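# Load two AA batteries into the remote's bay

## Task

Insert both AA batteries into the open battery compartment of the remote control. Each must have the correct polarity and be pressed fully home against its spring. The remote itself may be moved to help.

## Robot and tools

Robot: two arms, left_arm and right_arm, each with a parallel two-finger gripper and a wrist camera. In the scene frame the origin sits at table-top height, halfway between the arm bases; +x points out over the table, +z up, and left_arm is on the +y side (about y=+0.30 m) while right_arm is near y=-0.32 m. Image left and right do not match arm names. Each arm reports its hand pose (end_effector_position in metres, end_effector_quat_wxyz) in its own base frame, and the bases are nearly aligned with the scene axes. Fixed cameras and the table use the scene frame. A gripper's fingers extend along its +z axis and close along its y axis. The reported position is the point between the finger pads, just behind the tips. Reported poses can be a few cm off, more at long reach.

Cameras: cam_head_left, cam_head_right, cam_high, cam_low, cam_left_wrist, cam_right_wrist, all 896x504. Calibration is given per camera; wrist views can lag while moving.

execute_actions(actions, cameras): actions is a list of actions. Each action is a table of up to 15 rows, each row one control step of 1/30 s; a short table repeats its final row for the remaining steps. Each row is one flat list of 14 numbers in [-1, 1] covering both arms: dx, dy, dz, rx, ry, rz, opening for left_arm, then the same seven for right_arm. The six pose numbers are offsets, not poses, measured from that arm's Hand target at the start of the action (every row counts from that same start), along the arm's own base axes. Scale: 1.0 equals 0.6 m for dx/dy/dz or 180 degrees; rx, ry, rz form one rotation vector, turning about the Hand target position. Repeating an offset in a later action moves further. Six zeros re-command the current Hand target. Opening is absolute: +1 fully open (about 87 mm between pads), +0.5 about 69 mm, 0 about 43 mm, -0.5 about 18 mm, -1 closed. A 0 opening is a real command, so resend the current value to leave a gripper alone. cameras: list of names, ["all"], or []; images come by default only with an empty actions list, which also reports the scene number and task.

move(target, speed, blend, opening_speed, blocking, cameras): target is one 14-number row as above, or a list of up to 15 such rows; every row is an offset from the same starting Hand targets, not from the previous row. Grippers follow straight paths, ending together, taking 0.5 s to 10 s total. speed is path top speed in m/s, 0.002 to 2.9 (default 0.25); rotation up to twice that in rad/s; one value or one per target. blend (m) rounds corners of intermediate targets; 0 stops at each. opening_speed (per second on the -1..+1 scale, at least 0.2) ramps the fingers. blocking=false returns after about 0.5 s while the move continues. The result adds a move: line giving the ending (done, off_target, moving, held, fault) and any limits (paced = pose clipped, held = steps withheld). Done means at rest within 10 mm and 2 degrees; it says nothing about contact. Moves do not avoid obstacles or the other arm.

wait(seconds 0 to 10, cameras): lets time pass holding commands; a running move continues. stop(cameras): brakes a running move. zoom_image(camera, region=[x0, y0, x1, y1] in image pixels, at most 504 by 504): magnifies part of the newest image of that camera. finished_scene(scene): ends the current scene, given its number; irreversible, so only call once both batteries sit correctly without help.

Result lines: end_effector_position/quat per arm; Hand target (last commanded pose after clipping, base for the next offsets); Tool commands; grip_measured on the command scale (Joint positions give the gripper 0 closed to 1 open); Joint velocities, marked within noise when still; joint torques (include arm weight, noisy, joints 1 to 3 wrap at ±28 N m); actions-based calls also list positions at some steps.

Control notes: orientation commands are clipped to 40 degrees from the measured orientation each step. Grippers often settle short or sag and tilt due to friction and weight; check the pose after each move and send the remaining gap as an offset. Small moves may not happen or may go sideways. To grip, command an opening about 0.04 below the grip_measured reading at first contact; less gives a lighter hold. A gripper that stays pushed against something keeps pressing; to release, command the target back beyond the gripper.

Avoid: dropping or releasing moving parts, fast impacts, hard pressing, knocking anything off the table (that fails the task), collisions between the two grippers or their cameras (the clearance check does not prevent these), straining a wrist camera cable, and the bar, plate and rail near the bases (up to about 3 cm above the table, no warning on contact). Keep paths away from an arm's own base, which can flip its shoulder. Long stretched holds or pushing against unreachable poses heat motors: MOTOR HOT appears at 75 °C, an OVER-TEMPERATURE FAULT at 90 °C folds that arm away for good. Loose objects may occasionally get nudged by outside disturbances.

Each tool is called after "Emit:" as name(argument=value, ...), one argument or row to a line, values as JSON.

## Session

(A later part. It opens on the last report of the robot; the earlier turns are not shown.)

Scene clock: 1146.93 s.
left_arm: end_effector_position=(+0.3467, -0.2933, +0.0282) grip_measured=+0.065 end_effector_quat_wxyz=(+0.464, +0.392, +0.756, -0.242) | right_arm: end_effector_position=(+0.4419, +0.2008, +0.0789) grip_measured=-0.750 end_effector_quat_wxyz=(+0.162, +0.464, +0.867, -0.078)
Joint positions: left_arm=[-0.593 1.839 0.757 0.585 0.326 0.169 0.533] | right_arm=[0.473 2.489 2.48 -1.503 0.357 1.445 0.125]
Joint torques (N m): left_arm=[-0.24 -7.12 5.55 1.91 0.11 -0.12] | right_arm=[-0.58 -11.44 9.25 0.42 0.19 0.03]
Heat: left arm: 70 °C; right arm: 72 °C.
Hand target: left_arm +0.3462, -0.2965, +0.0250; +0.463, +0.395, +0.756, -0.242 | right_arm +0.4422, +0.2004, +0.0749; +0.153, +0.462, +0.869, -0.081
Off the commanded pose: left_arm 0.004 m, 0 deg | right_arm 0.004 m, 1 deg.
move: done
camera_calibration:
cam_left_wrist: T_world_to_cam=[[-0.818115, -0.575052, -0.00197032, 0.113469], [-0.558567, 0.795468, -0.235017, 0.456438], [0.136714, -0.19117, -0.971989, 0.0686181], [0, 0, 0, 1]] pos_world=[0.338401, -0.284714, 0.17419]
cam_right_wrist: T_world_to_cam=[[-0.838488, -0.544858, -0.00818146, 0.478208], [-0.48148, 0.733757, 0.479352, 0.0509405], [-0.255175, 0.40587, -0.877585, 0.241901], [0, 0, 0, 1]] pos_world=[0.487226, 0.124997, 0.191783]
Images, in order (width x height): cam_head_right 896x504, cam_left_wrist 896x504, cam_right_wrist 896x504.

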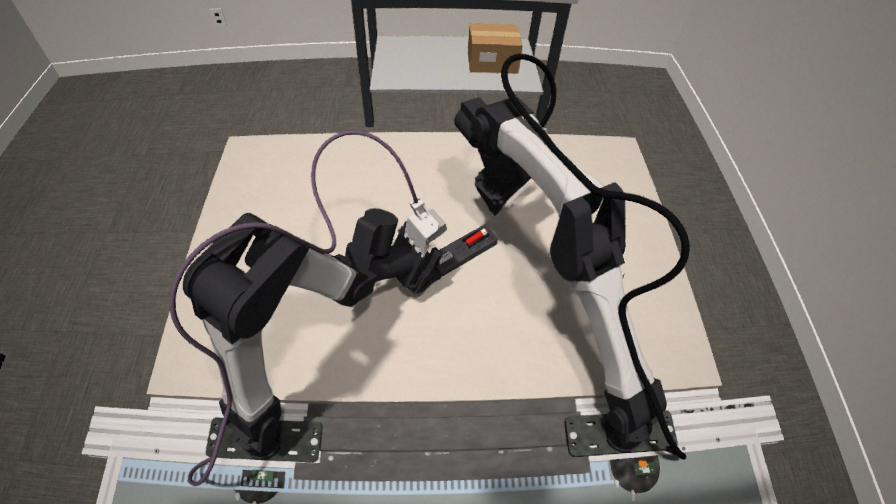

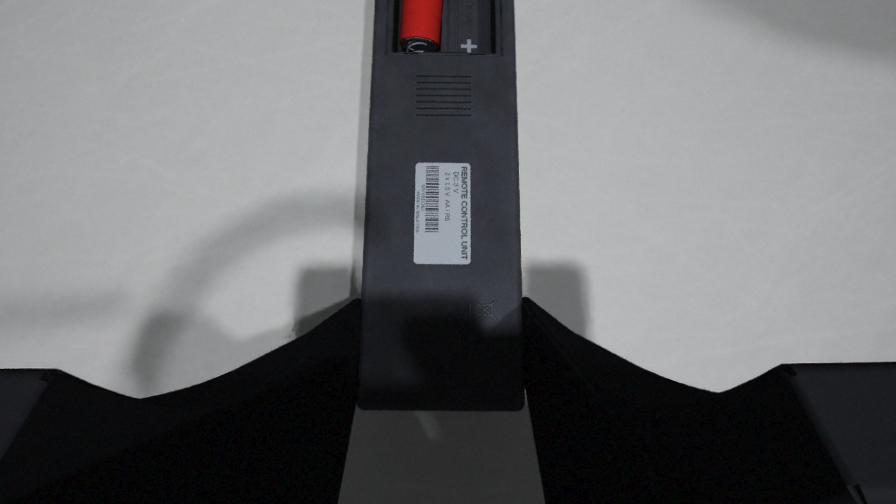

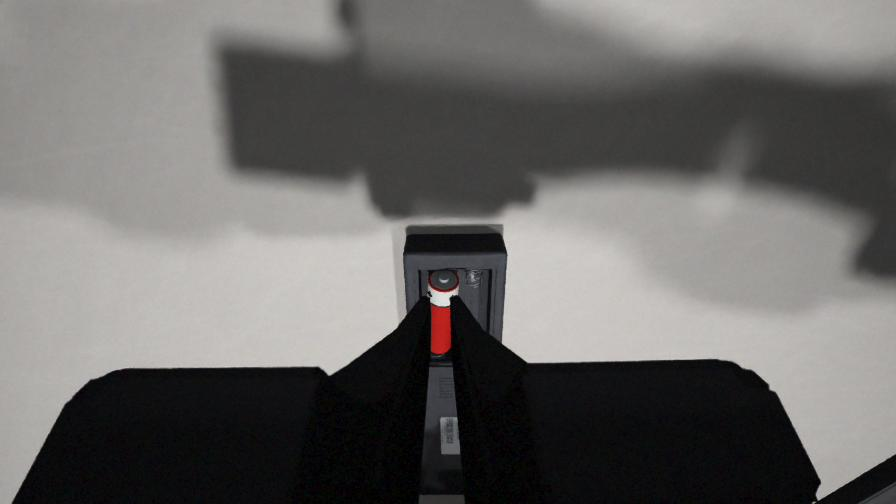

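Emit:
move(
  target=[0,0,0,0,0,0,0.0, -0.0261,0.0387,-0.02,0,0,0,-1.0],
  speed=0.08,
  cameras=["cam_right_wrist"],
)

Scene clock: 1158.43 s.
left_arm: end_effector_position=(+0.3467, -0.2933, +0.0282) grip_measured=+0.065 end_effector_quat_wxyz=(+0.464, +0.392, +0.756, -0.242) | right_arm: end_effector_position=(+0.4267, +0.2215, +0.0650) grip_measured=-0.975 end_effector_quat_wxyz=(+0.156, +0.456, +0.872, -0.085)
Joint positions: left_arm=[-0.593 1.839 0.757 0.585 0.326 0.169 0.533] | right_arm=[0.525 2.489 2.425 -1.484 0.356 1.485 0.012]
Joint torques (N m): left_arm=[-0.49 -7.23 5.63 1.93 0.1 -0.02] | right_arm=[-0.05 -13.64 5.63 0.62 0.22 0.26]
Heat: left arm: 70 °C; right arm: 74 °C.
Hand target: left_arm +0.3462, -0.2965, +0.0250; +0.463, +0.395, +0.756, -0.242 | right_arm +0.4266, +0.2236, +0.0629; +0.153, +0.462, +0.869, -0.081
Off the commanded pose: left_arm 0.004 m, 0 deg | right_arm 0.003 m, 1 deg.
move: done
camera_calibration:
cam_right_wrist: T_world_to_cam=[[-0.830076, -0.557487, 0.013523, 0.474512], [-0.482883, 0.7307, 0.482599, 0.0361421], [-0.278924, 0.394064, -0.875737, 0.230043], [0, 0, 0, 1]] pos_world=[0.475497, 0.147473, 0.177598]
Images, in order (width x height): cam_right_wrist 896x504.

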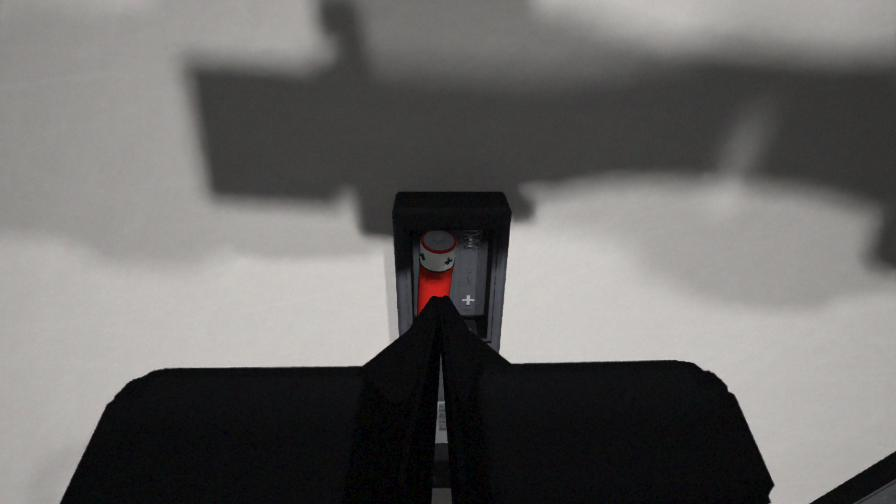

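Emit:
move(
  target=[
    [0,0,0,0,0,0,0.0, 0,0,-0.038,0,0,0,-1.0],
    [0,0,0,0,0,0,0.0, 0,0,-0.050,0,0,0,-1.0],
  ],
  speed=0.05,
)

Emit:
move(
  target=[0,0,0,0,0,0,0.0, 0,0,-0.010,0,0,0,-1.0],
  speed=0.05,
  cameras=["cam_right_wrist"],
)

Scene clock: 1163.23 s.
left_arm: end_effector_position=(+0.3474, -0.2928, +0.0281) grip_measured=+0.065 end_effector_quat_wxyz=(+0.465, +0.390, +0.758, -0.241) | right_arm: end_effector_position=(+0.4200, +0.2177, +0.0257) grip_measured=-0.976 end_effector_quat_wxyz=(+0.143, +0.453, +0.874, -0.104)
Joint positions: left_arm=[-0.593 1.839 0.757 0.585 0.32 0.167 0.533] | right_arm=[0.525 2.489 2.267 -1.372 0.356 1.486 0.012]
Joint torques (N m): left_arm=[-0.58 -7.34 5.72 1.85 0.2 0.03] | right_arm=[-0.06 -15.57 5.81 0.76 0.22 0.26]
Heat: left arm: 70 °C; right arm: 76 °C. Fold the right arm in close to its base, or ease its load, before you think long.
Hand target: left_arm +0.3462, -0.2964, +0.0249; +0.463, +0.395, +0.756, -0.242 | right_arm +0.4266, +0.2236, +0.0329; +0.153, +0.463, +0.869, -0.081
Off the commanded pose: left_arm 0.005 m, 1 deg | right_arm 0.011 m, 3 deg.
MOTOR HOT: joint 2 (shoulder) of the right arm reports 76 °C; the controller's stop level is 90 °C. To cool a motor, set the load down, stop pushing, or move to a pose that needs little force.
move: off_target (right_arm)

Scene clock: 1164.00 s.
left_arm: end_effector_position=(+0.3475, -0.2928, +0.0282) grip_measured=+0.065 end_effector_quat_wxyz=(+0.465, +0.390, +0.758, -0.241) | right_arm: end_effector_position=(+0.4198, +0.2175, +0.0234) grip_measured=-0.976 end_effector_quat_wxyz=(+0.144, +0.453, +0.874, -0.104)
Joint positions: left_arm=[-0.593 1.839 0.757 0.586 0.32 0.166 0.533] | right_arm=[0.525 2.485 2.252 -1.359 0.356 1.486 0.012]
Joint torques (N m): left_arm=[-0.46 -7.2 5.53 1.88 0.16 -0.02] | right_arm=[-0.08 -15.21 5.03 0.88 0.22 0.26]
Heat: left arm: 70 °C; right arm: 76 °C. Fold the right arm in close to its base, or ease its load, before you think long.
Hand target: left_arm +0.3462, -0.2965, +0.0250; +0.463, +0.395, +0.756, -0.242 | right_arm +0.4266, +0.2236, +0.0269; +0.153, +0.463, +0.869, -0.081
Off the commanded pose: left_arm 0.005 m, 1 deg | right_arm 0.010 m, 3 deg.
MOTOR HOT: still on. Joint 2 (shoulder) of the right arm reports 76 °C.
move: off_target (right_arm)
camera_calibration:
cam_right_wrist: T_world_to_cam=[[-0.829299, -0.555788, 0.0579881, 0.46535], [-0.463311, 0.741886, 0.484715, 0.0450556], [-0.312419, 0.375107, -0.872748, 0.211353], [0, 0, 0, 1]] pos_world=[0.47282, 0.14593, 0.135634]
Images, in order (width x height): cam_right_wrist 896x504.

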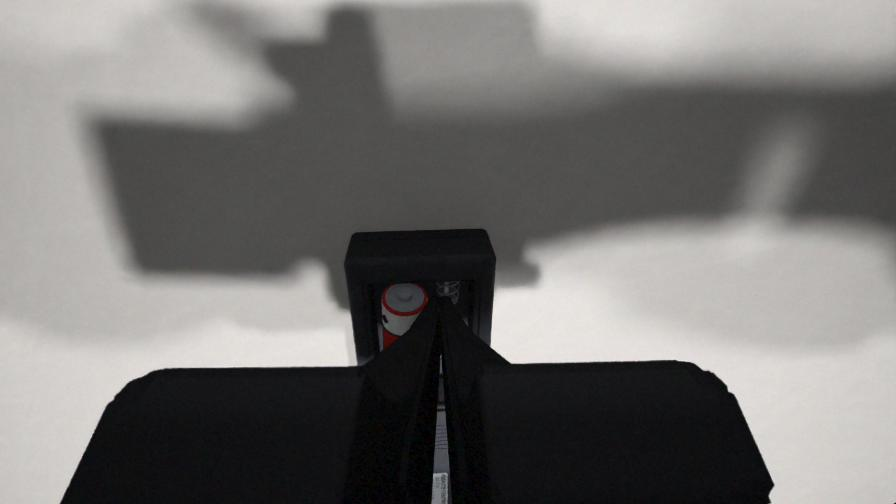

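Emit:
move(
  target=[
    [0,0,0,0,0,0,0.0, 0,0,0.08,0,0,0,-1.0],
    [0,0,0,0,0,0,0.0, -0.3777,-0.3727,0.2885,-0.1622,-0.3055,0.2811,-1.0],
  ],
  speed=0.2,
  blend=[0.01, 0],
  cameras=["cam_head_right","cam_left_wrist"],
)

Scene clock: 1179.93 s.
left_arm: end_effector_position=(+0.3475, -0.2928, +0.0282) grip_measured=+0.065 end_effector_quat_wxyz=(+0.465, +0.390, +0.758, -0.241) | right_arm: end_effector_position=(+0.2016, -0.0002, +0.2055) grip_measured=-0.976 end_effector_quat_wxyz=(+0.649, +0.005, +0.761, +0.001)
Joint positions: left_arm=[-0.593 1.839 0.757 0.586 0.32 0.166 0.533] | right_arm=[0.009 0.096 0.48 -0.544 0.015 0.011 0.012]
Joint torques (N m): left_arm=[-0.5 -7.24 5.59 1.89 0.22 -0.05] | right_arm=[-0.87 1.83 6.56 2.18 -0.12 0.01]
Heat: left arm: 69 °C; right arm: 72 °C. Fold the right arm in close to its base, or ease its load, before you think long.
Hand target: left_arm +0.3462, -0.2965, +0.0250; +0.463, +0.395, +0.756, -0.242 | right_arm +0.2000, +0.0000, +0.2001; +0.643, +0.000, +0.766, +0.001
Off the commanded pose: left_arm 0.005 m, 1 deg | right_arm 0.006 m, 1 deg.
MOTOR HOT: still on. Joint 2 (shoulder) of the right arm reports 72 °C.
move: done
camera_calibration:
cam_left_wrist: T_world_to_cam=[[-0.814225, -0.580545, -0.00223976, 0.111505], [-0.563898, 0.791784, -0.234729, 0.457139], [0.138044, -0.189859, -0.972058, 0.068552], [0, 0, 0, 1]] pos_world=[0.339107, -0.284207, 0.17419]
Images, in order (width x height): cam_head_right 896x504, cam_left_wrist 896x504.

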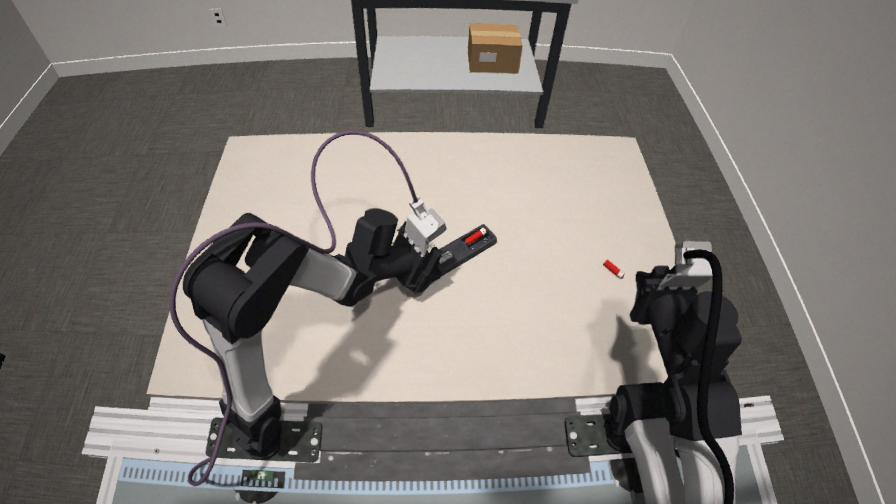

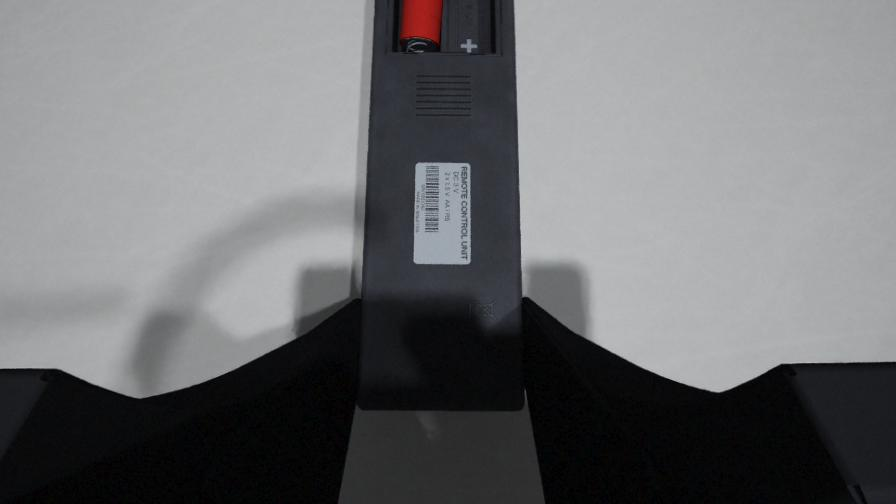

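Emit:
wait(
  seconds=1,
)

Scene clock: 1210.43 s.
left_arm: end_effector_position=(+0.3475, -0.2928, +0.0282) grip_measured=+0.065 end_effector_quat_wxyz=(+0.465, +0.390, +0.758, -0.241) | right_arm: end_effector_position=(+0.2016, -0.0001, +0.2055) grip_measured=-0.976 end_effector_quat_wxyz=(+0.649, +0.005, +0.761, +0.001)
Joint positions: left_arm=[-0.593 1.839 0.757 0.586 0.32 0.166 0.533] | right_arm=[0.009 0.096 0.48 -0.544 0.014 0.011 0.012]
Joint torques (N m): left_arm=[-0.58 -7.35 5.76 1.92 0.2 -0.02] | right_arm=[-0.88 1.83 6.54 2.18 -0.13 0.02]
Heat: left arm: 69 °C; right arm: 60 °C.
Hand target: left_arm +0.3462, -0.2965, +0.0250; +0.463, +0.395, +0.756, -0.242 | right_arm +0.2000, +0.0000, +0.2001; +0.643, +0.000, +0.766, +0.001
Tool commands: left_gripper/opening=+0.0 right_gripper/opening=-1.0
Off the commanded pose: left_arm 0.005 m, 1 deg | right_arm 0.006 m, 1 deg.
MOTOR HOT: cleared for the motors of the right arm.
wait: 1.00 s; at rest from the start

Cooled to 60 °C. Move to vertical hover above the + end of battery 1.

Emit:
move(
  target=[0,0,0,0,0,0,0.0, 0.38,0.3683,-0.2033,0.2160,0.4063,-0.2574,-1.0],
  speed=0.25,
  cameras=["cam_right_wrist"],
)

Scene clock: 1215.90 s.
left_arm: end_effector_position=(+0.3475, -0.2928, +0.0282) grip_measured=+0.065 end_effector_quat_wxyz=(+0.465, +0.390, +0.758, -0.241) | right_arm: end_effector_position=(+0.4265, +0.2218, +0.0800) grip_measured=-0.976 end_effector_quat_wxyz=(+0.013, +0.462, +0.887, +0.008)
Joint positions: left_arm=[-0.593 1.839 0.757 0.586 0.32 0.166 0.533] | right_arm=[0.398 2.54 2.569 -1.572 0.01 1.359 0.012]
Joint torques (N m): left_arm=[-0.62 -7.28 5.46 1.91 0.24 -0.06] | right_arm=[-0.84 -11.9 8.98 0.39 -0.04 0.26]
Heat: left arm: 69 °C; right arm: 60 °C.
Hand target: left_arm +0.3462, -0.2965, +0.0250; +0.463, +0.395, +0.756, -0.242 | right_arm +0.4280, +0.2209, +0.0780; +0.000, +0.470, +0.883, +0.000
Off the commanded pose: left_arm 0.005 m, 1 deg | right_arm 0.003 m, 2 deg.
joint sent to its limit (right arm) — joint 4 (wrist pitch), lower limit. The joint targets still meet the commanded pose.
move: done
camera_calibration:
cam_right_wrist: T_world_to_cam=[[-0.825807, -0.563751, -0.0150878, 0.476173], [-0.383257, 0.541383, 0.748344, 0.00679524], [-0.413711, 0.62377, -0.663139, 0.232589], [0, 0, 0, 1]] pos_world=[0.492056, 0.119683, 0.156338]
Images, in order (width x height): cam_right_wrist 896x504.

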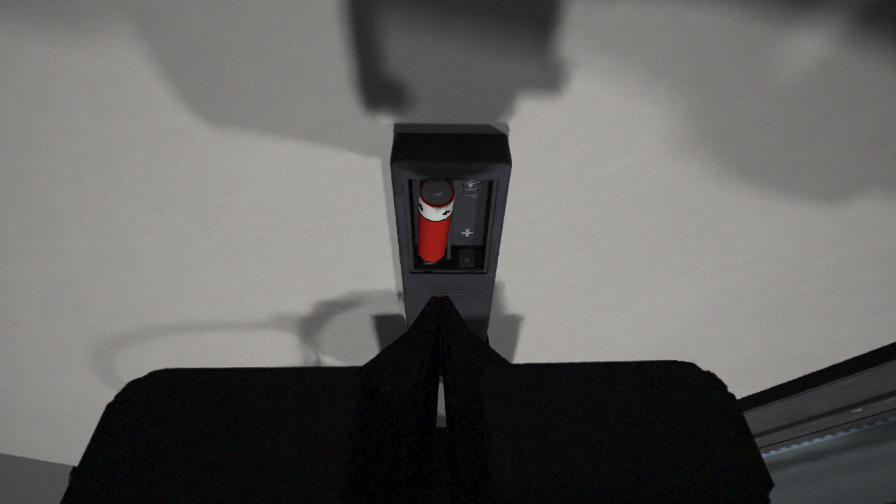

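Emit:
move(
  target=[0,0,0,0,0,0,0.0, 0.0043,0.0015,-0.0467,0,0,0,-1.0],
  speed=0.1,
  cameras=["cam_right_wrist"],
)

Scene clock: 1222.03 s.
left_arm: end_effector_position=(+0.3475, -0.2928, +0.0282) grip_measured=+0.065 end_effector_quat_wxyz=(+0.465, +0.390, +0.758, -0.241) | right_arm: end_effector_position=(+0.4292, +0.2229, +0.0586) grip_measured=-0.976 end_effector_quat_wxyz=(+0.008, +0.462, +0.887, +0.002)
Joint positions: left_arm=[-0.593 1.839 0.757 0.586 0.32 0.166 0.533] | right_arm=[0.398 2.559 2.517 -1.517 0.01 1.359 0.012]
Joint torques (N m): left_arm=[-0.51 -7.53 5.46 1.92 0.18 -0.06] | right_arm=[-0.81 -12.41 5.94 0.58 -0.01 0.23]
Heat: left arm: 69 °C; right arm: 62 °C.
Hand target: left_arm +0.3462, -0.2965, +0.0250; +0.463, +0.395, +0.756, -0.242 | right_arm +0.4307, +0.2218, +0.0501; +0.000, +0.470, +0.883, +0.000
Off the commanded pose: left_arm 0.005 m, 1 deg | right_arm 0.009 m, 1 deg.
move: done
camera_calibration:
cam_right_wrist: T_world_to_cam=[[-0.825868, -0.563863, 0.000615351, 0.477783], [-0.372231, 0.546011, 0.750544, 0.0173612], [-0.42354, 0.619621, -0.660821, 0.223774], [0, 0, 0, 1]] pos_world=[0.495826, 0.12127, 0.13455]
Images, in order (width x height): cam_right_wrist 896x504.

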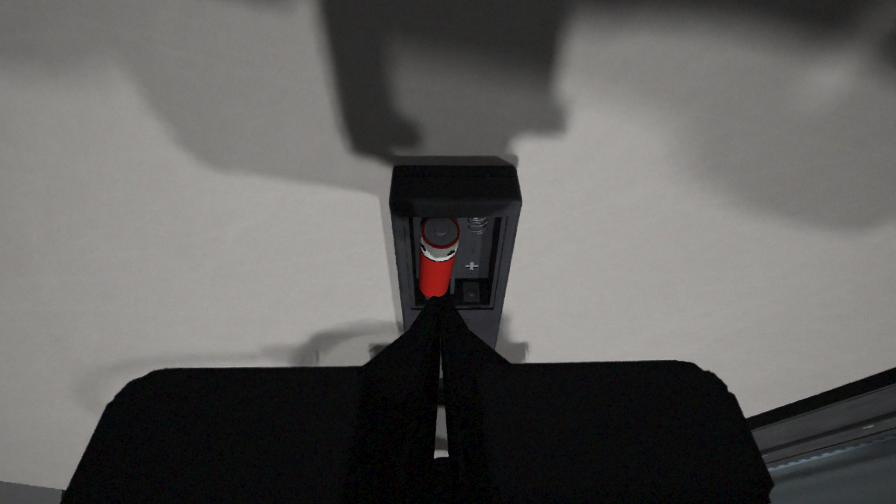

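Emit:
move(
  target=[0,0,0,0,0,0,0.0, 0,0,-0.0168,0,0,0,-1.0],
  speed=0.06,
)

Emit:
move(
  target=[0,0,0,0,0,0,0.0, 0,0,-0.010,0,0,0,-1.0],
  speed=0.06,
  cameras=["cam_right_wrist"],
)

Scene clock: 1226.17 s.
left_arm: end_effector_position=(+0.3475, -0.2928, +0.0282) grip_measured=+0.065 end_effector_quat_wxyz=(+0.465, +0.390, +0.758, -0.241) | right_arm: end_effector_position=(+0.4294, +0.2230, +0.0438) grip_measured=-0.976 end_effector_quat_wxyz=(+0.005, +0.462, +0.887, -0.002)
Joint positions: left_arm=[-0.593 1.839 0.757 0.586 0.32 0.166 0.533] | right_arm=[0.398 2.559 2.457 -1.466 0.01 1.359 0.012]
Joint torques (N m): left_arm=[-0.51 -7.23 5.57 1.91 0.17 -0.01] | right_arm=[-0.83 -13.59 5.7 0.56 -0.02 0.23]
Heat: left arm: 69 °C; right arm: 62 °C.
Hand target: left_arm +0.3462, -0.2965, +0.0250; +0.463, +0.395, +0.756, -0.242 | right_arm +0.4306, +0.2218, +0.0400; +0.000, +0.470, +0.883, +0.000
Off the commanded pose: left_arm 0.005 m, 1 deg | right_arm 0.004 m, 1 deg.
move: done

Scene clock: 1227.07 s.
left_arm: end_effector_position=(+0.3475, -0.2928, +0.0282) grip_measured=+0.065 end_effector_quat_wxyz=(+0.465, +0.390, +0.758, -0.241) | right_arm: end_effector_position=(+0.4286, +0.2241, +0.0371) grip_measured=-0.976 end_effector_quat_wxyz=(+0.000, +0.462, +0.887, -0.001)
Joint positions: left_arm=[-0.593 1.839 0.757 0.586 0.32 0.166 0.533] | right_arm=[0.398 2.559 2.429 -1.443 0.002 1.359 0.012]
Joint torques (N m): left_arm=[-0.38 -7.2 5.68 1.88 0.19 -0.06] | right_arm=[-0.8 -14.05 5.18 0.64 0.06 0.23]
Heat: left arm: 69 °C; right arm: 63 °C.
Hand target: left_arm +0.3462, -0.2965, +0.0250; +0.463, +0.395, +0.756, -0.242 | right_arm +0.4307, +0.2218, +0.0339; +0.000, +0.470, +0.883, +0.000
Off the commanded pose: left_arm 0.005 m, 1 deg | right_arm 0.004 m, 1 deg.
move: done
camera_calibration:
cam_right_wrist: T_world_to_cam=[[-0.825739, -0.563906, 0.0128488, 0.477406], [-0.360278, 0.544816, 0.757216, 0.0275947], [-0.433999, 0.620634, -0.653038, 0.212533], [0, 0, 0, 1]] pos_world=[0.496393, 0.122273, 0.111763]
Images, in order (width x height): cam_right_wrist 896x504.

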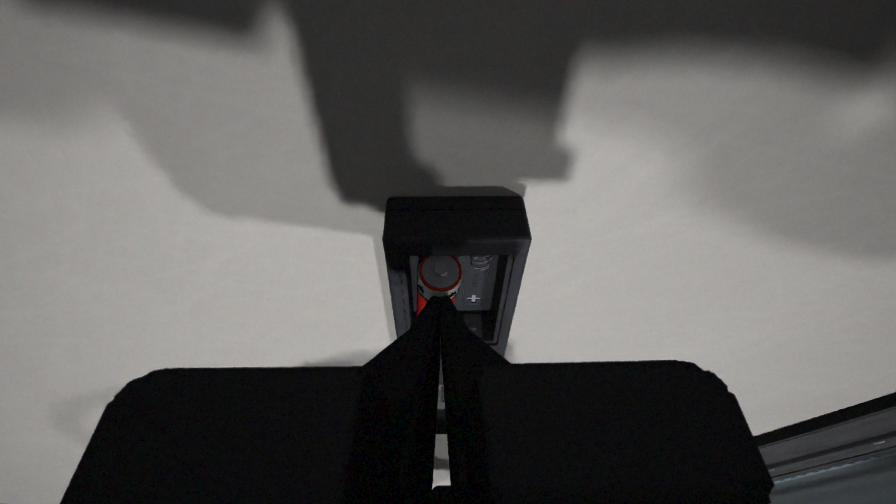

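Emit:
move(
  target=[0,0,0,0,0,0,0.0, 0,0,-0.010,0,0,0,-1.0],
  speed=0.06,
)

Emit:
move(
  target=[0,0,0,0,0,0,0.0, 0,0,-0.010,0,0,0,-1.0],
  speed=0.06,
  cameras=["cam_right_wrist"],
)

Scene clock: 1230.07 s.
left_arm: end_effector_position=(+0.3475, -0.2928, +0.0282) grip_measured=+0.065 end_effector_quat_wxyz=(+0.465, +0.390, +0.758, -0.241) | right_arm: end_effector_position=(+0.4273, +0.2262, +0.0359) grip_measured=-0.976 end_effector_quat_wxyz=(-0.005, +0.462, +0.887, +0.004)
Joint positions: left_arm=[-0.593 1.839 0.757 0.586 0.32 0.166 0.533] | right_arm=[0.398 2.552 2.409 -1.428 -0.012 1.359 0.012]
Joint torques (N m): left_arm=[-0.47 -7.41 5.83 1.93 0.2 -0.02] | right_arm=[-0.8 -13.78 4.11 0.78 0.22 0.23]
Heat: left arm: 69 °C; right arm: 63 °C.
Hand target: left_arm +0.3462, -0.2965, +0.0250; +0.463, +0.395, +0.756, -0.242 | right_arm +0.4306, +0.2218, +0.0280; +0.000, +0.470, +0.883, +0.000
Off the commanded pose: left_arm 0.005 m, 1 deg | right_arm 0.010 m, 1 deg.
move: done

Scene clock: 1230.83 s.
left_arm: end_effector_position=(+0.3475, -0.2928, +0.0282) grip_measured=+0.065 end_effector_quat_wxyz=(+0.465, +0.390, +0.758, -0.241) | right_arm: end_effector_position=(+0.4267, +0.2272, +0.0353) grip_measured=-0.976 end_effector_quat_wxyz=(-0.005, +0.462, +0.887, +0.008)
Joint positions: left_arm=[-0.593 1.839 0.757 0.586 0.32 0.166 0.533] | right_arm=[0.398 2.539 2.382 -1.409 -0.018 1.359 0.012]
Joint torques (N m): left_arm=[-0.76 -7.15 5.82 1.93 0.14 -0.1] | right_arm=[-0.8 -12.9 3.79 0.86 0.29 0.23]
Heat: left arm: 69 °C; right arm: 63 °C.
Hand target: left_arm +0.3462, -0.2965, +0.0250; +0.463, +0.395, +0.756, -0.242 | right_arm +0.4307, +0.2218, +0.0219; +0.000, +0.470, +0.883, +0.000
Off the commanded pose: left_arm 0.005 m, 1 deg | right_arm 0.015 m, 1 deg.
move: off_target (right_arm)
camera_calibration:
cam_right_wrist: T_world_to_cam=[[-0.825737, -0.564052, 0.00212881, 0.478093], [-0.359081, 0.528576, 0.7692, 0.0292991], [-0.434994, 0.634392, -0.639005, 0.205498], [0, 0, 0, 1]] pos_world=[0.49469, 0.123816, 0.107759]
Images, in order (width x height): cam_right_wrist 896x504.

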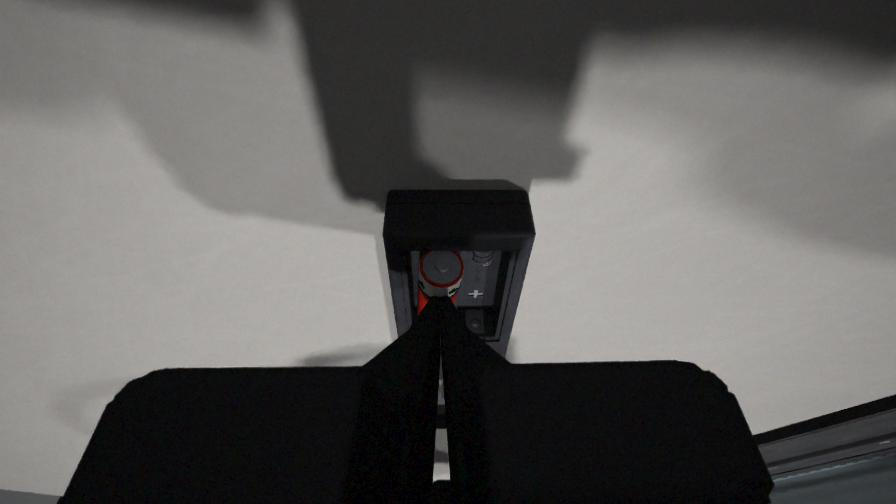

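Emit:
zoom_image(
  camera="cam_right_wrist",
  region=[370, 180, 560, 360],
)

Scaled by 2.653.

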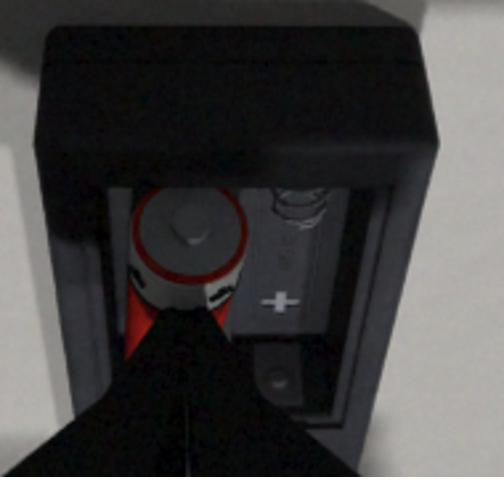

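Emit:
move(
  target=[
    [0,0,0,0,0,0,0.0, 0,0,0.06,0,0,0,-1.0],
    [0,0,0,0,0,0,0.0, 0.003,-0.005,0.06,0,0,0,-1.0],
    [0,0,0,0,0,0,0.0, 0.003,-0.005,0.0335,0,0,0,-1.0],
  ],
  speed=0.08,
  cameras=["cam_right_wrist"],
)

Scene clock: 1243.10 s.
left_arm: end_effector_position=(+0.3475, -0.2928, +0.0282) grip_measured=+0.065 end_effector_quat_wxyz=(+0.465, +0.390, +0.758, -0.241) | right_arm: end_effector_position=(+0.4295, +0.2235, +0.0442) grip_measured=-0.976 end_effector_quat_wxyz=(-0.005, +0.465, +0.885, +0.003)
Joint positions: left_arm=[-0.593 1.839 0.757 0.586 0.32 0.166 0.533] | right_arm=[0.391 2.57 2.476 -1.48 -0.012 1.359 0.012]
Joint torques (N m): left_arm=[-0.61 -7.16 5.53 1.88 0.18 -0.09] | right_arm=[-0.84 -14.05 5.74 0.58 0.21 0.16]
Heat: left arm: 69 °C; right arm: 68 °C.
Hand target: left_arm +0.3462, -0.2965, +0.0250; +0.463, +0.395, +0.756, -0.242 | right_arm +0.4324, +0.2187, +0.0420; +0.000, +0.470, +0.883, +0.000
Off the commanded pose: left_arm 0.005 m, 1 deg | right_arm 0.006 m, 1 deg.
move: done
camera_calibration:
cam_right_wrist: T_world_to_cam=[[-0.829522, -0.558367, 0.0109058, 0.478152], [-0.351956, 0.537836, 0.766068, 0.020455], [-0.433613, 0.631632, -0.642667, 0.214807], [0, 0, 0, 1]] pos_world=[0.49698, 0.120304, 0.117165]
Images, in order (width x height): cam_right_wrist 896x504.

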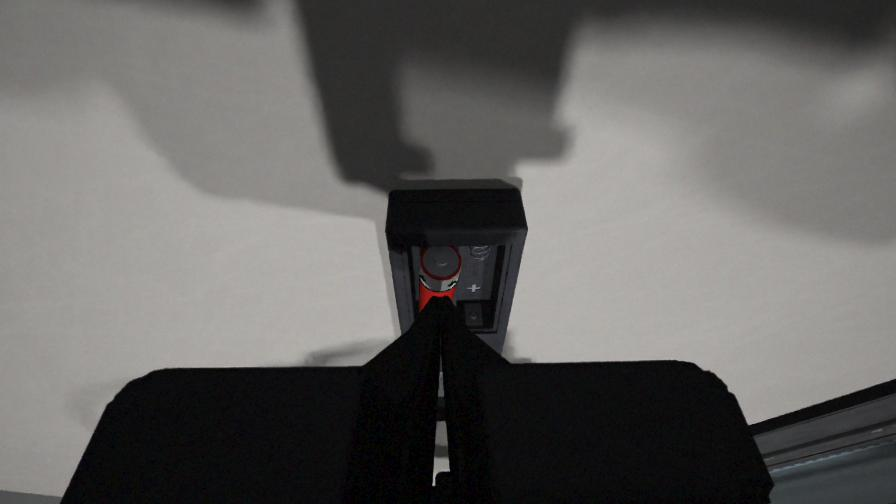

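Emit:
move(
  target=[
    [0,0,0,0,0,0,0.0, 0.0015,-0.002,-0.013,0,0,0,-1.0],
    [0,0,0,0,0,0,0.0, 0.0015,-0.002,-0.035,0,0,0,-1.0],
  ],
  speed=0.05,
)

Emit:
move(
  target=[0,0,0,0,0,0,0.0, 0,0,-0.015,0,0,0,-1.0],
  speed=0.05,
  cameras=["cam_right_wrist"],
)

Scene clock: 1248.53 s.
left_arm: end_effector_position=(+0.3475, -0.2928, +0.0282) grip_measured=+0.065 end_effector_quat_wxyz=(+0.465, +0.390, +0.758, -0.241) | right_arm: end_effector_position=(+0.4289, +0.2236, +0.0363) grip_measured=-0.976 end_effector_quat_wxyz=(-0.006, +0.466, +0.885, +0.008)
Joint positions: left_arm=[-0.593 1.839 0.757 0.586 0.32 0.166 0.533] | right_arm=[0.389 2.543 2.392 -1.416 -0.02 1.359 0.012]
Joint torques (N m): left_arm=[-0.39 -7.39 5.65 1.87 0.23 -0.06] | right_arm=[-0.95 -12.63 3.73 0.9 0.33 0.13]
Heat: left arm: 69 °C; right arm: 68 °C.
Hand target: left_arm +0.3462, -0.2965, +0.0250; +0.463, +0.395, +0.756, -0.242 | right_arm +0.4333, +0.2176, +0.0210; +0.000, +0.470, +0.883, +0.000
Off the commanded pose: left_arm 0.005 m, 1 deg | right_arm 0.017 m, 1 deg.
move: off_target (right_arm)

Scene clock: 1249.30 s.
left_arm: end_effector_position=(+0.3475, -0.2928, +0.0282) grip_measured=+0.065 end_effector_quat_wxyz=(+0.465, +0.390, +0.758, -0.241) | right_arm: end_effector_position=(+0.4280, +0.2253, +0.0360) grip_measured=-0.976 end_effector_quat_wxyz=(-0.008, +0.466, +0.885, +0.015)
Joint positions: left_arm=[-0.593 1.839 0.757 0.586 0.32 0.166 0.533] | right_arm=[0.389 2.524 2.355 -1.388 -0.031 1.359 0.012]
Joint torques (N m): left_arm=[-0.5 -7.23 5.39 1.92 0.21 -0.04] | right_arm=[-0.88 -11.25 3.17 1.01 0.4 0.12]
Heat: left arm: 69 °C; right arm: 68 °C.
Hand target: left_arm +0.3462, -0.2965, +0.0250; +0.463, +0.395, +0.756, -0.242 | right_arm +0.4333, +0.2176, +0.0120; +0.000, +0.470, +0.883, +0.000
Off the commanded pose: left_arm 0.005 m, 1 deg | right_arm 0.026 m, 2 deg.
move: off_target (right_arm)
camera_calibration:
cam_right_wrist: T_world_to_cam=[[-0.830771, -0.556553, -0.00824039, 0.47887], [-0.356351, 0.520438, 0.775989, 0.0306621], [-0.427591, 0.647605, -0.630693, 0.201211], [0, 0, 0, 1]] pos_world=[0.494794, 0.120254, 0.107055]
Images, in order (width x height): cam_right_wrist 896x504.

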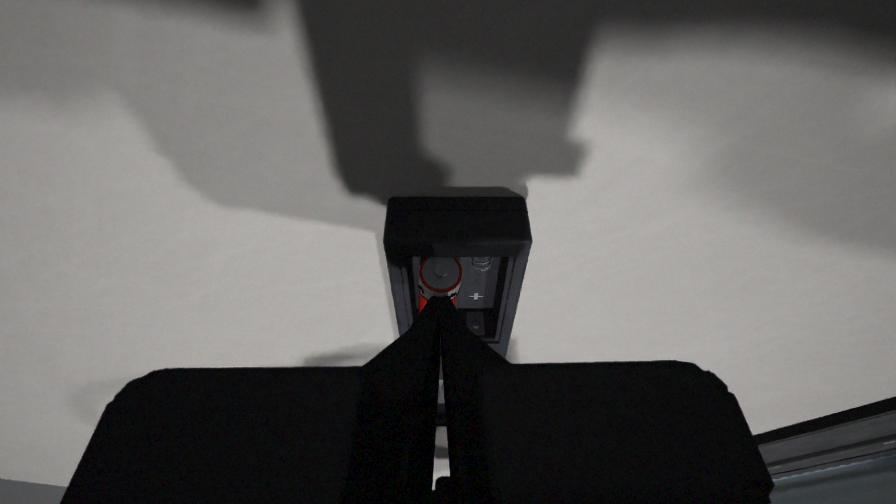

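Emit:
zoom_image(
  camera="cam_right_wrist",
  region=[380, 190, 540, 350],
)

Scaled by 3.150.

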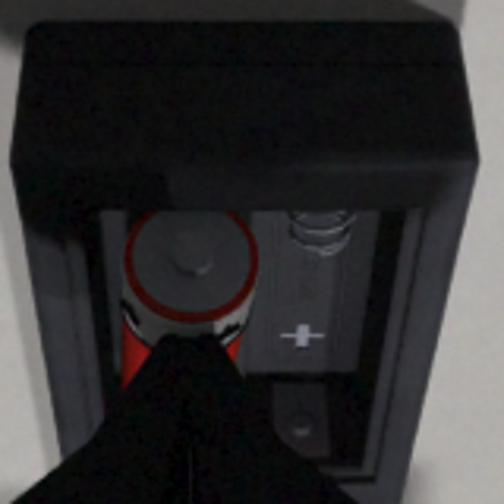

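Emit:
move(
  target=[
    [0,0,0,0,0,0,0.0, 0,0,0.065,0,0,0,-1.0],
    [0,0,0,0,0,0,0.0, 0.0047,-0.0069,0.065,0,0,0,-1.0],
    [0,0,0,0,0,0,0.0, 0.0047,-0.0069,0.049,0,0,0,-1.0],
  ],
  speed=0.08,
  cameras=["cam_right_wrist"],
)

Scene clock: 1278.20 s.
left_arm: end_effector_position=(+0.3475, -0.2928, +0.0282) grip_measured=+0.065 end_effector_quat_wxyz=(+0.465, +0.390, +0.758, -0.241) | right_arm: end_effector_position=(+0.4347, +0.2183, +0.0494) grip_measured=-0.976 end_effector_quat_wxyz=(-0.001, +0.471, +0.882, +0.008)
Joint positions: left_arm=[-0.593 1.839 0.757 0.586 0.32 0.166 0.533] | right_arm=[0.377 2.57 2.498 -1.488 -0.012 1.359 0.012]
Joint torques (N m): left_arm=[-0.59 -7.31 5.48 1.95 0.21 -0.06] | right_arm=[-0.66 -12.96 5.7 0.6 0.2 0.02]
Heat: left arm: 69 °C; right arm: 67 °C.
Hand target: left_arm +0.3462, -0.2965, +0.0250; +0.463, +0.395, +0.756, -0.242 | right_arm +0.4361, +0.2135, +0.0415; +0.000, +0.470, +0.883, +0.000
Off the commanded pose: left_arm 0.005 m, 1 deg | right_arm 0.009 m, 1 deg.
move: done
camera_calibration:
cam_right_wrist: T_world_to_cam=[[-0.837415, -0.546566, -0.00153597, 0.481026], [-0.35317, 0.538956, 0.76472, 0.0214063], [-0.417142, 0.640931, -0.64436, 0.214609], [0, 0, 0, 1]] pos_world=[0.499901, 0.113826, 0.122655]
Images, in order (width x height): cam_right_wrist 896x504.

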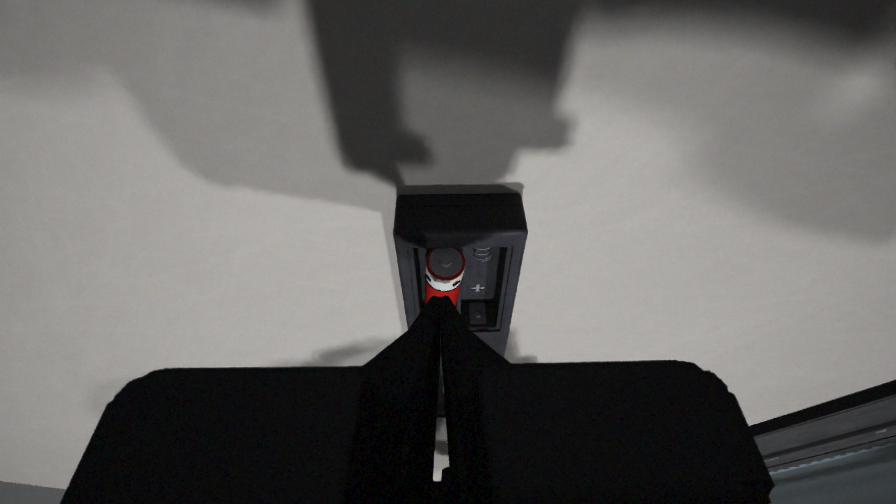

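Emit:
move(
  target=[0,0,0,0,0,0,0.0, -0.0137,0.018,0,0,0,0,-1.0],
  speed=0.08,
)

Scene clock: 1283.87 s.
left_arm: end_effector_position=(+0.3475, -0.2928, +0.0282) grip_measured=+0.065 end_effector_quat_wxyz=(+0.465, +0.390, +0.758, -0.241) | right_arm: end_effector_position=(+0.4256, +0.2225, +0.0371) grip_measured=-0.976 end_effector_quat_wxyz=(-0.012, +0.466, +0.885, -0.005)
Joint positions: left_arm=[-0.593 1.839 0.757 0.586 0.32 0.166 0.533] | right_arm=[0.392 2.57 2.447 -1.47 -0.012 1.362 0.012]
Joint torques (N m): left_arm=[-0.59 -7.41 5.6 1.89 0.15 -0.07] | right_arm=[0.35 -15.58 5.27 0.6 0.2 0.27]
Heat: left arm: 69 °C; right arm: 67 °C.
Hand target: left_arm +0.3462, -0.2965, +0.0250; +0.463, +0.395, +0.756, -0.242 | right_arm +0.4279, +0.2242, +0.0414; +0.000, +0.470, +0.883, +0.000
Off the commanded pose: left_arm 0.005 m, 1 deg | right_arm 0.005 m, 2 deg.
move: done

Emit:
move(
  target=[
    [0,0,0,0,0,0,0.0, 0,0,0.0893,0,0,0,-1.0],
    [0,0,0,0,0,0,0.0, 0.0368,-0.057,0.0893,0,0,0,-1.0],
    [0,0,0,0,0,0,0.0, 0.0072,-0.0085,0.061,0,0,0,-1.0],
    [0,0,0,0,0,0,0.0, 0.0072,-0.0085,0.0143,0,0,0,-1.0],
    [0,0,0,0,0,0,0.0, 0.0072,-0.0085,-0.0023,0,0,0,-1.0],
  ],
  speed=0.12,
  blend=[0.01, 0.01, 0, 0, 0],
  cameras=["cam_right_wrist"],
)

Scene clock: 1292.17 s.
left_arm: end_effector_position=(+0.3475, -0.2928, +0.0282) grip_measured=+0.065 end_effector_quat_wxyz=(+0.465, +0.390, +0.758, -0.241) | right_arm: end_effector_position=(+0.4301, +0.2218, +0.0426) grip_measured=-0.976 end_effector_quat_wxyz=(-0.004, +0.463, +0.886, +0.002)
Joint positions: left_arm=[-0.593 1.839 0.757 0.586 0.32 0.166 0.533] | right_arm=[0.389 2.566 2.464 -1.469 -0.009 1.352 0.012]
Joint torques (N m): left_arm=[-0.4 -7.24 5.65 1.89 0.21 -0.07] | right_arm=[-0.51 -13.96 5.78 0.57 0.17 0.23]
Heat: left arm: 69 °C; right arm: 70 °C.
Hand target: left_arm +0.3462, -0.2965, +0.0250; +0.463, +0.395, +0.756, -0.242 | right_arm +0.4322, +0.2193, +0.0401; +0.000, +0.470, +0.883, +0.000
Off the commanded pose: left_arm 0.005 m, 1 deg | right_arm 0.004 m, 1 deg.
move: done
camera_calibration:
cam_right_wrist: T_world_to_cam=[[-0.827431, -0.561474, 0.0102078, 0.477595], [-0.355642, 0.537996, 0.764251, 0.0244237], [-0.434599, 0.628735, -0.644838, 0.21634], [0, 0, 0, 1]] pos_world=[0.497885, 0.118997, 0.115964]
Images, in order (width x height): cam_right_wrist 896x504.

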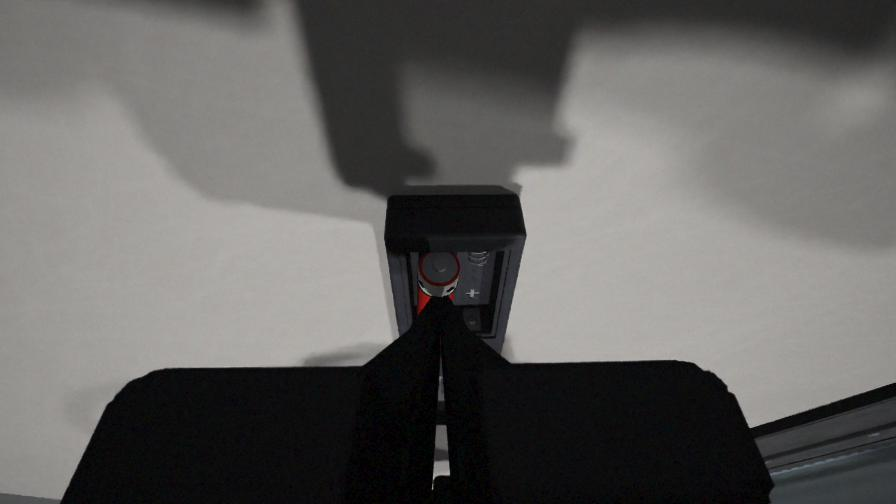

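Emit:
move(
  target=[0,0,0,0,0,0,0.0, 0.004,-0.006,-0.035,0,0,0,-1.0],
  speed=0.05,
)

Emit:
move(
  target=[0,0,0,0,0,0,0.0, 0.0015,-0.002,-0.02,0,0,0,-1.0],
  speed=0.05,
)

Emit:
move(
  target=[0,0,0,0,0,0,0.0, 0.0015,-0.002,-0.02,0,0,0,-1.0],
  speed=0.05,
  cameras=["cam_right_wrist"],
)

Scene clock: 1298.80 s.
left_arm: end_effector_position=(+0.3475, -0.2928, +0.0282) grip_measured=+0.065 end_effector_quat_wxyz=(+0.465, +0.390, +0.758, -0.241) | right_arm: end_effector_position=(+0.4292, +0.2229, +0.0366) grip_measured=-0.976 end_effector_quat_wxyz=(-0.007, +0.464, +0.886, +0.010)
Joint positions: left_arm=[-0.593 1.839 0.757 0.586 0.32 0.166 0.533] | right_arm=[0.386 2.541 2.39 -1.413 -0.023 1.352 0.012]
Joint torques (N m): left_arm=[-0.49 -7.39 5.33 1.98 0.22 -0.06] | right_arm=[-1.05 -12.26 3.58 0.95 0.32 0.14]
Heat: left arm: 69 °C; right arm: 73 °C.
Hand target: left_arm +0.3462, -0.2965, +0.0250; +0.463, +0.395, +0.756, -0.242 | right_arm +0.4346, +0.2157, +0.0191; +0.000, +0.470, +0.883, +0.000
Off the commanded pose: left_arm 0.005 m, 1 deg | right_arm 0.020 m, 2 deg.
move: off_target (right_arm)

Scene clock: 1299.63 s.
left_arm: end_effector_position=(+0.3475, -0.2928, +0.0282) grip_measured=+0.065 end_effector_quat_wxyz=(+0.465, +0.390, +0.758, -0.241) | right_arm: end_effector_position=(+0.4292, +0.2229, +0.0362) grip_measured=-0.976 end_effector_quat_wxyz=(-0.009, +0.467, +0.884, +0.019)
Joint positions: left_arm=[-0.593 1.839 0.757 0.586 0.32 0.166 0.533] | right_arm=[0.381 2.52 2.347 -1.382 -0.038 1.352 0.012]
Joint torques (N m): left_arm=[-0.43 -7.31 5.71 1.89 0.18 -0.07] | right_arm=[-0.8 -10.51 2.92 1.12 0.48 0.11]
Heat: left arm: 69 °C; right arm: 73 °C.
Hand target: left_arm +0.3462, -0.2965, +0.0250; +0.463, +0.395, +0.756, -0.242 | right_arm +0.4355, +0.2145, +0.0071; +0.000, +0.470, +0.883, +0.000
Off the commanded pose: left_arm 0.005 m, 1 deg | right_arm 0.031 m, 2 deg.
move: off_target (right_arm)

Scene clock: 1300.43 s.
left_arm: end_effector_position=(+0.3475, -0.2928, +0.0282) grip_measured=+0.065 end_effector_quat_wxyz=(+0.465, +0.390, +0.758, -0.241) | right_arm: end_effector_position=(+0.4289, +0.2235, +0.0359) grip_measured=-0.976 end_effector_quat_wxyz=(-0.011, +0.467, +0.884, +0.027)
Joint positions: left_arm=[-0.593 1.839 0.757 0.586 0.32 0.166 0.533] | right_arm=[0.377 2.501 2.309 -1.352 -0.053 1.351 0.012]
Joint torques (N m): left_arm=[-0.47 -7.2 5.33 1.93 0.17 -0.14] | right_arm=[-0.79 -8.79 2.32 1.29 0.63 0.07]
Heat: left arm: 69 °C; right arm: 72 °C.
Hand target: left_arm +0.3462, -0.2965, +0.0250; +0.463, +0.395, +0.756, -0.242 | right_arm +0.4365, +0.2131, -0.0049; +0.000, +0.470, +0.883, +0.000
Off the commanded pose: left_arm 0.005 m, 1 deg | right_arm 0.043 m, 3 deg.
move: off_target (right_arm)
camera_calibration:
cam_right_wrist: T_world_to_cam=[[-0.832825, -0.552944, -0.025624, 0.479351], [-0.357696, 0.502266, 0.787263, 0.0362349], [-0.422442, 0.664817, -0.616085, 0.196064], [0, 0, 0, 1]] pos_world=[0.495002, 0.116508, 0.104549]
Images, in order (width x height): cam_right_wrist 896x504.

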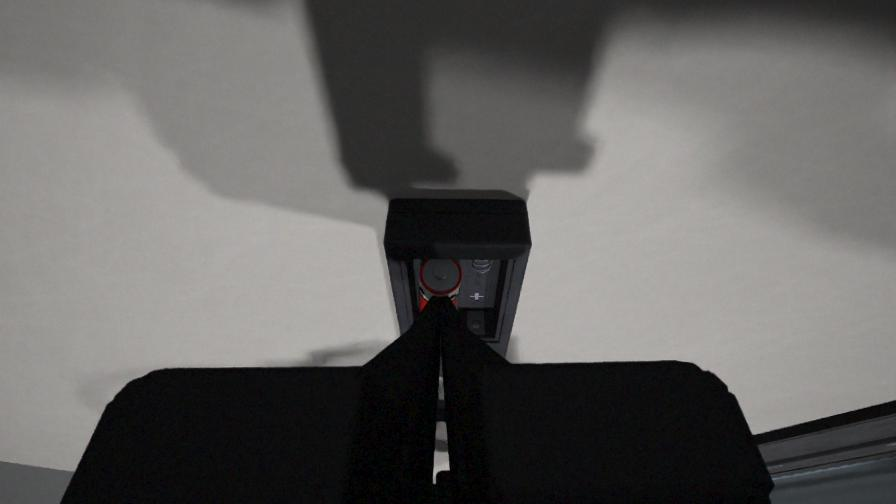

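Emit:
zoom_image(
  camera="cam_right_wrist",
  region=[380, 190, 540, 350],
)

Emit:
move(
  target=[
    [0,0,0,0,0,0,0.0, 0,0,0.04,0,0,0,-1.0],
    [0,0,0,0,0,0,0.0, 0,0,0.14,0,0,0,-1.0],
    [0,0,0,0,0,0,0.0, -0.3942,-0.3552,0.3417,-0.2160,-0.4063,0.2574,-1.0],
  ],
  speed=0.2,
  blend=[0.005, 0.02, 0],
  cameras=["cam_left_wrist", "cam_low", "cam_head_left"],
)

Scaled by 3.150.

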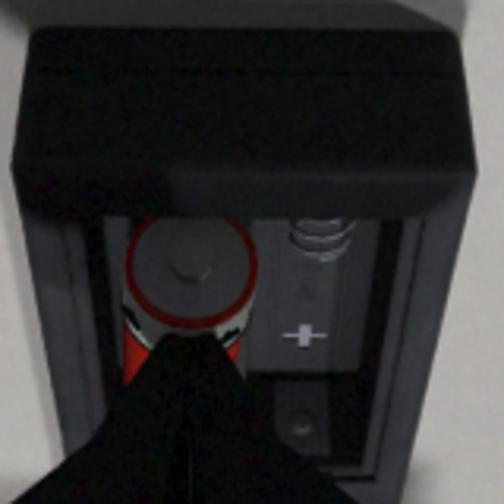

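Scene clock: 1308.83 s.
left_arm: end_effector_position=(+0.3475, -0.2928, +0.0282) grip_measured=+0.065 end_effector_quat_wxyz=(+0.465, +0.390, +0.758, -0.241) | right_arm: end_effector_position=(+0.2012, -0.0002, +0.2073) grip_measured=-0.976 end_effector_quat_wxyz=(+0.650, +0.005, +0.760, +0.001)
Joint positions: left_arm=[-0.593 1.839 0.757 0.586 0.32 0.166 0.533] | right_arm=[0.01 0.096 0.484 -0.544 0.015 0.011 0.012]
Joint torques (N m): left_arm=[-0.4 -7.32 5.42 1.97 0.19 -0.08] | right_arm=[-0.85 1.83 6.17 2.18 -0.13 0.02]
Heat: left arm: 69 °C; right arm: 70 °C.
Hand target: left_arm +0.3462, -0.2964, +0.0250; +0.463, +0.395, +0.756, -0.242 | right_arm +0.2000, +0.0001, +0.2001; +0.643, +0.000, +0.766, +0.001
Off the commanded pose: left_arm 0.005 m, 1 deg | right_arm 0.007 m, 1 deg.
move: done
camera_calibration:
cam_left_wrist: T_world_to_cam=[[-0.814225, -0.580545, -0.00223976, 0.111505], [-0.563898, 0.791784, -0.234729, 0.457139], [0.138044, -0.189859, -0.972058, 0.068552], [0, 0, 0, 1]] pos_world=[0.339107, -0.284207, 0.17419]
Images, in order (width x height): cam_head_left 896x504, cam_low 896x504, cam_left_wrist 896x504.

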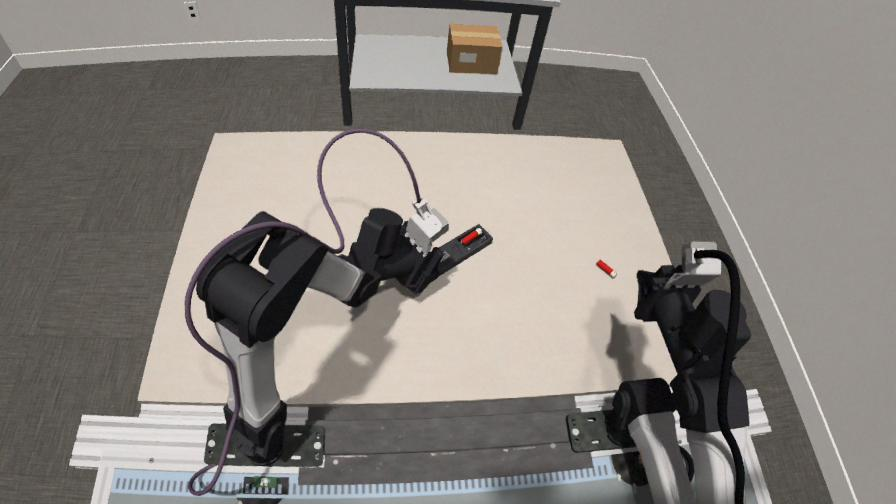

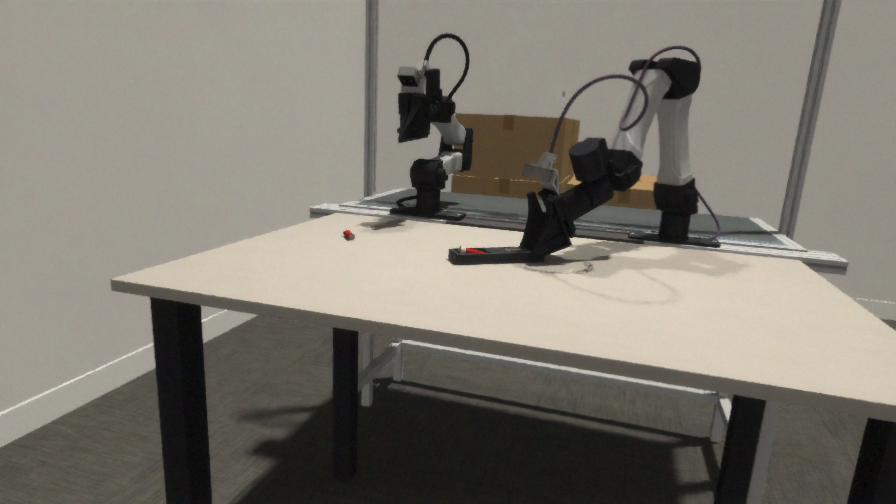

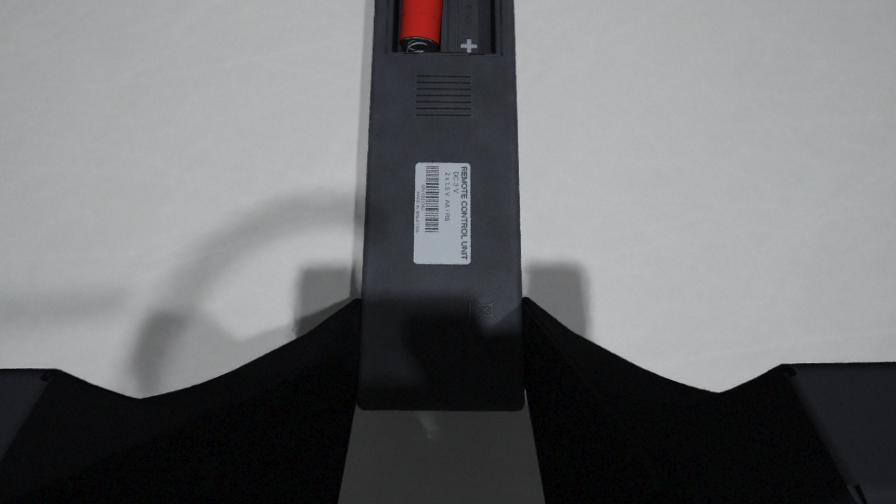

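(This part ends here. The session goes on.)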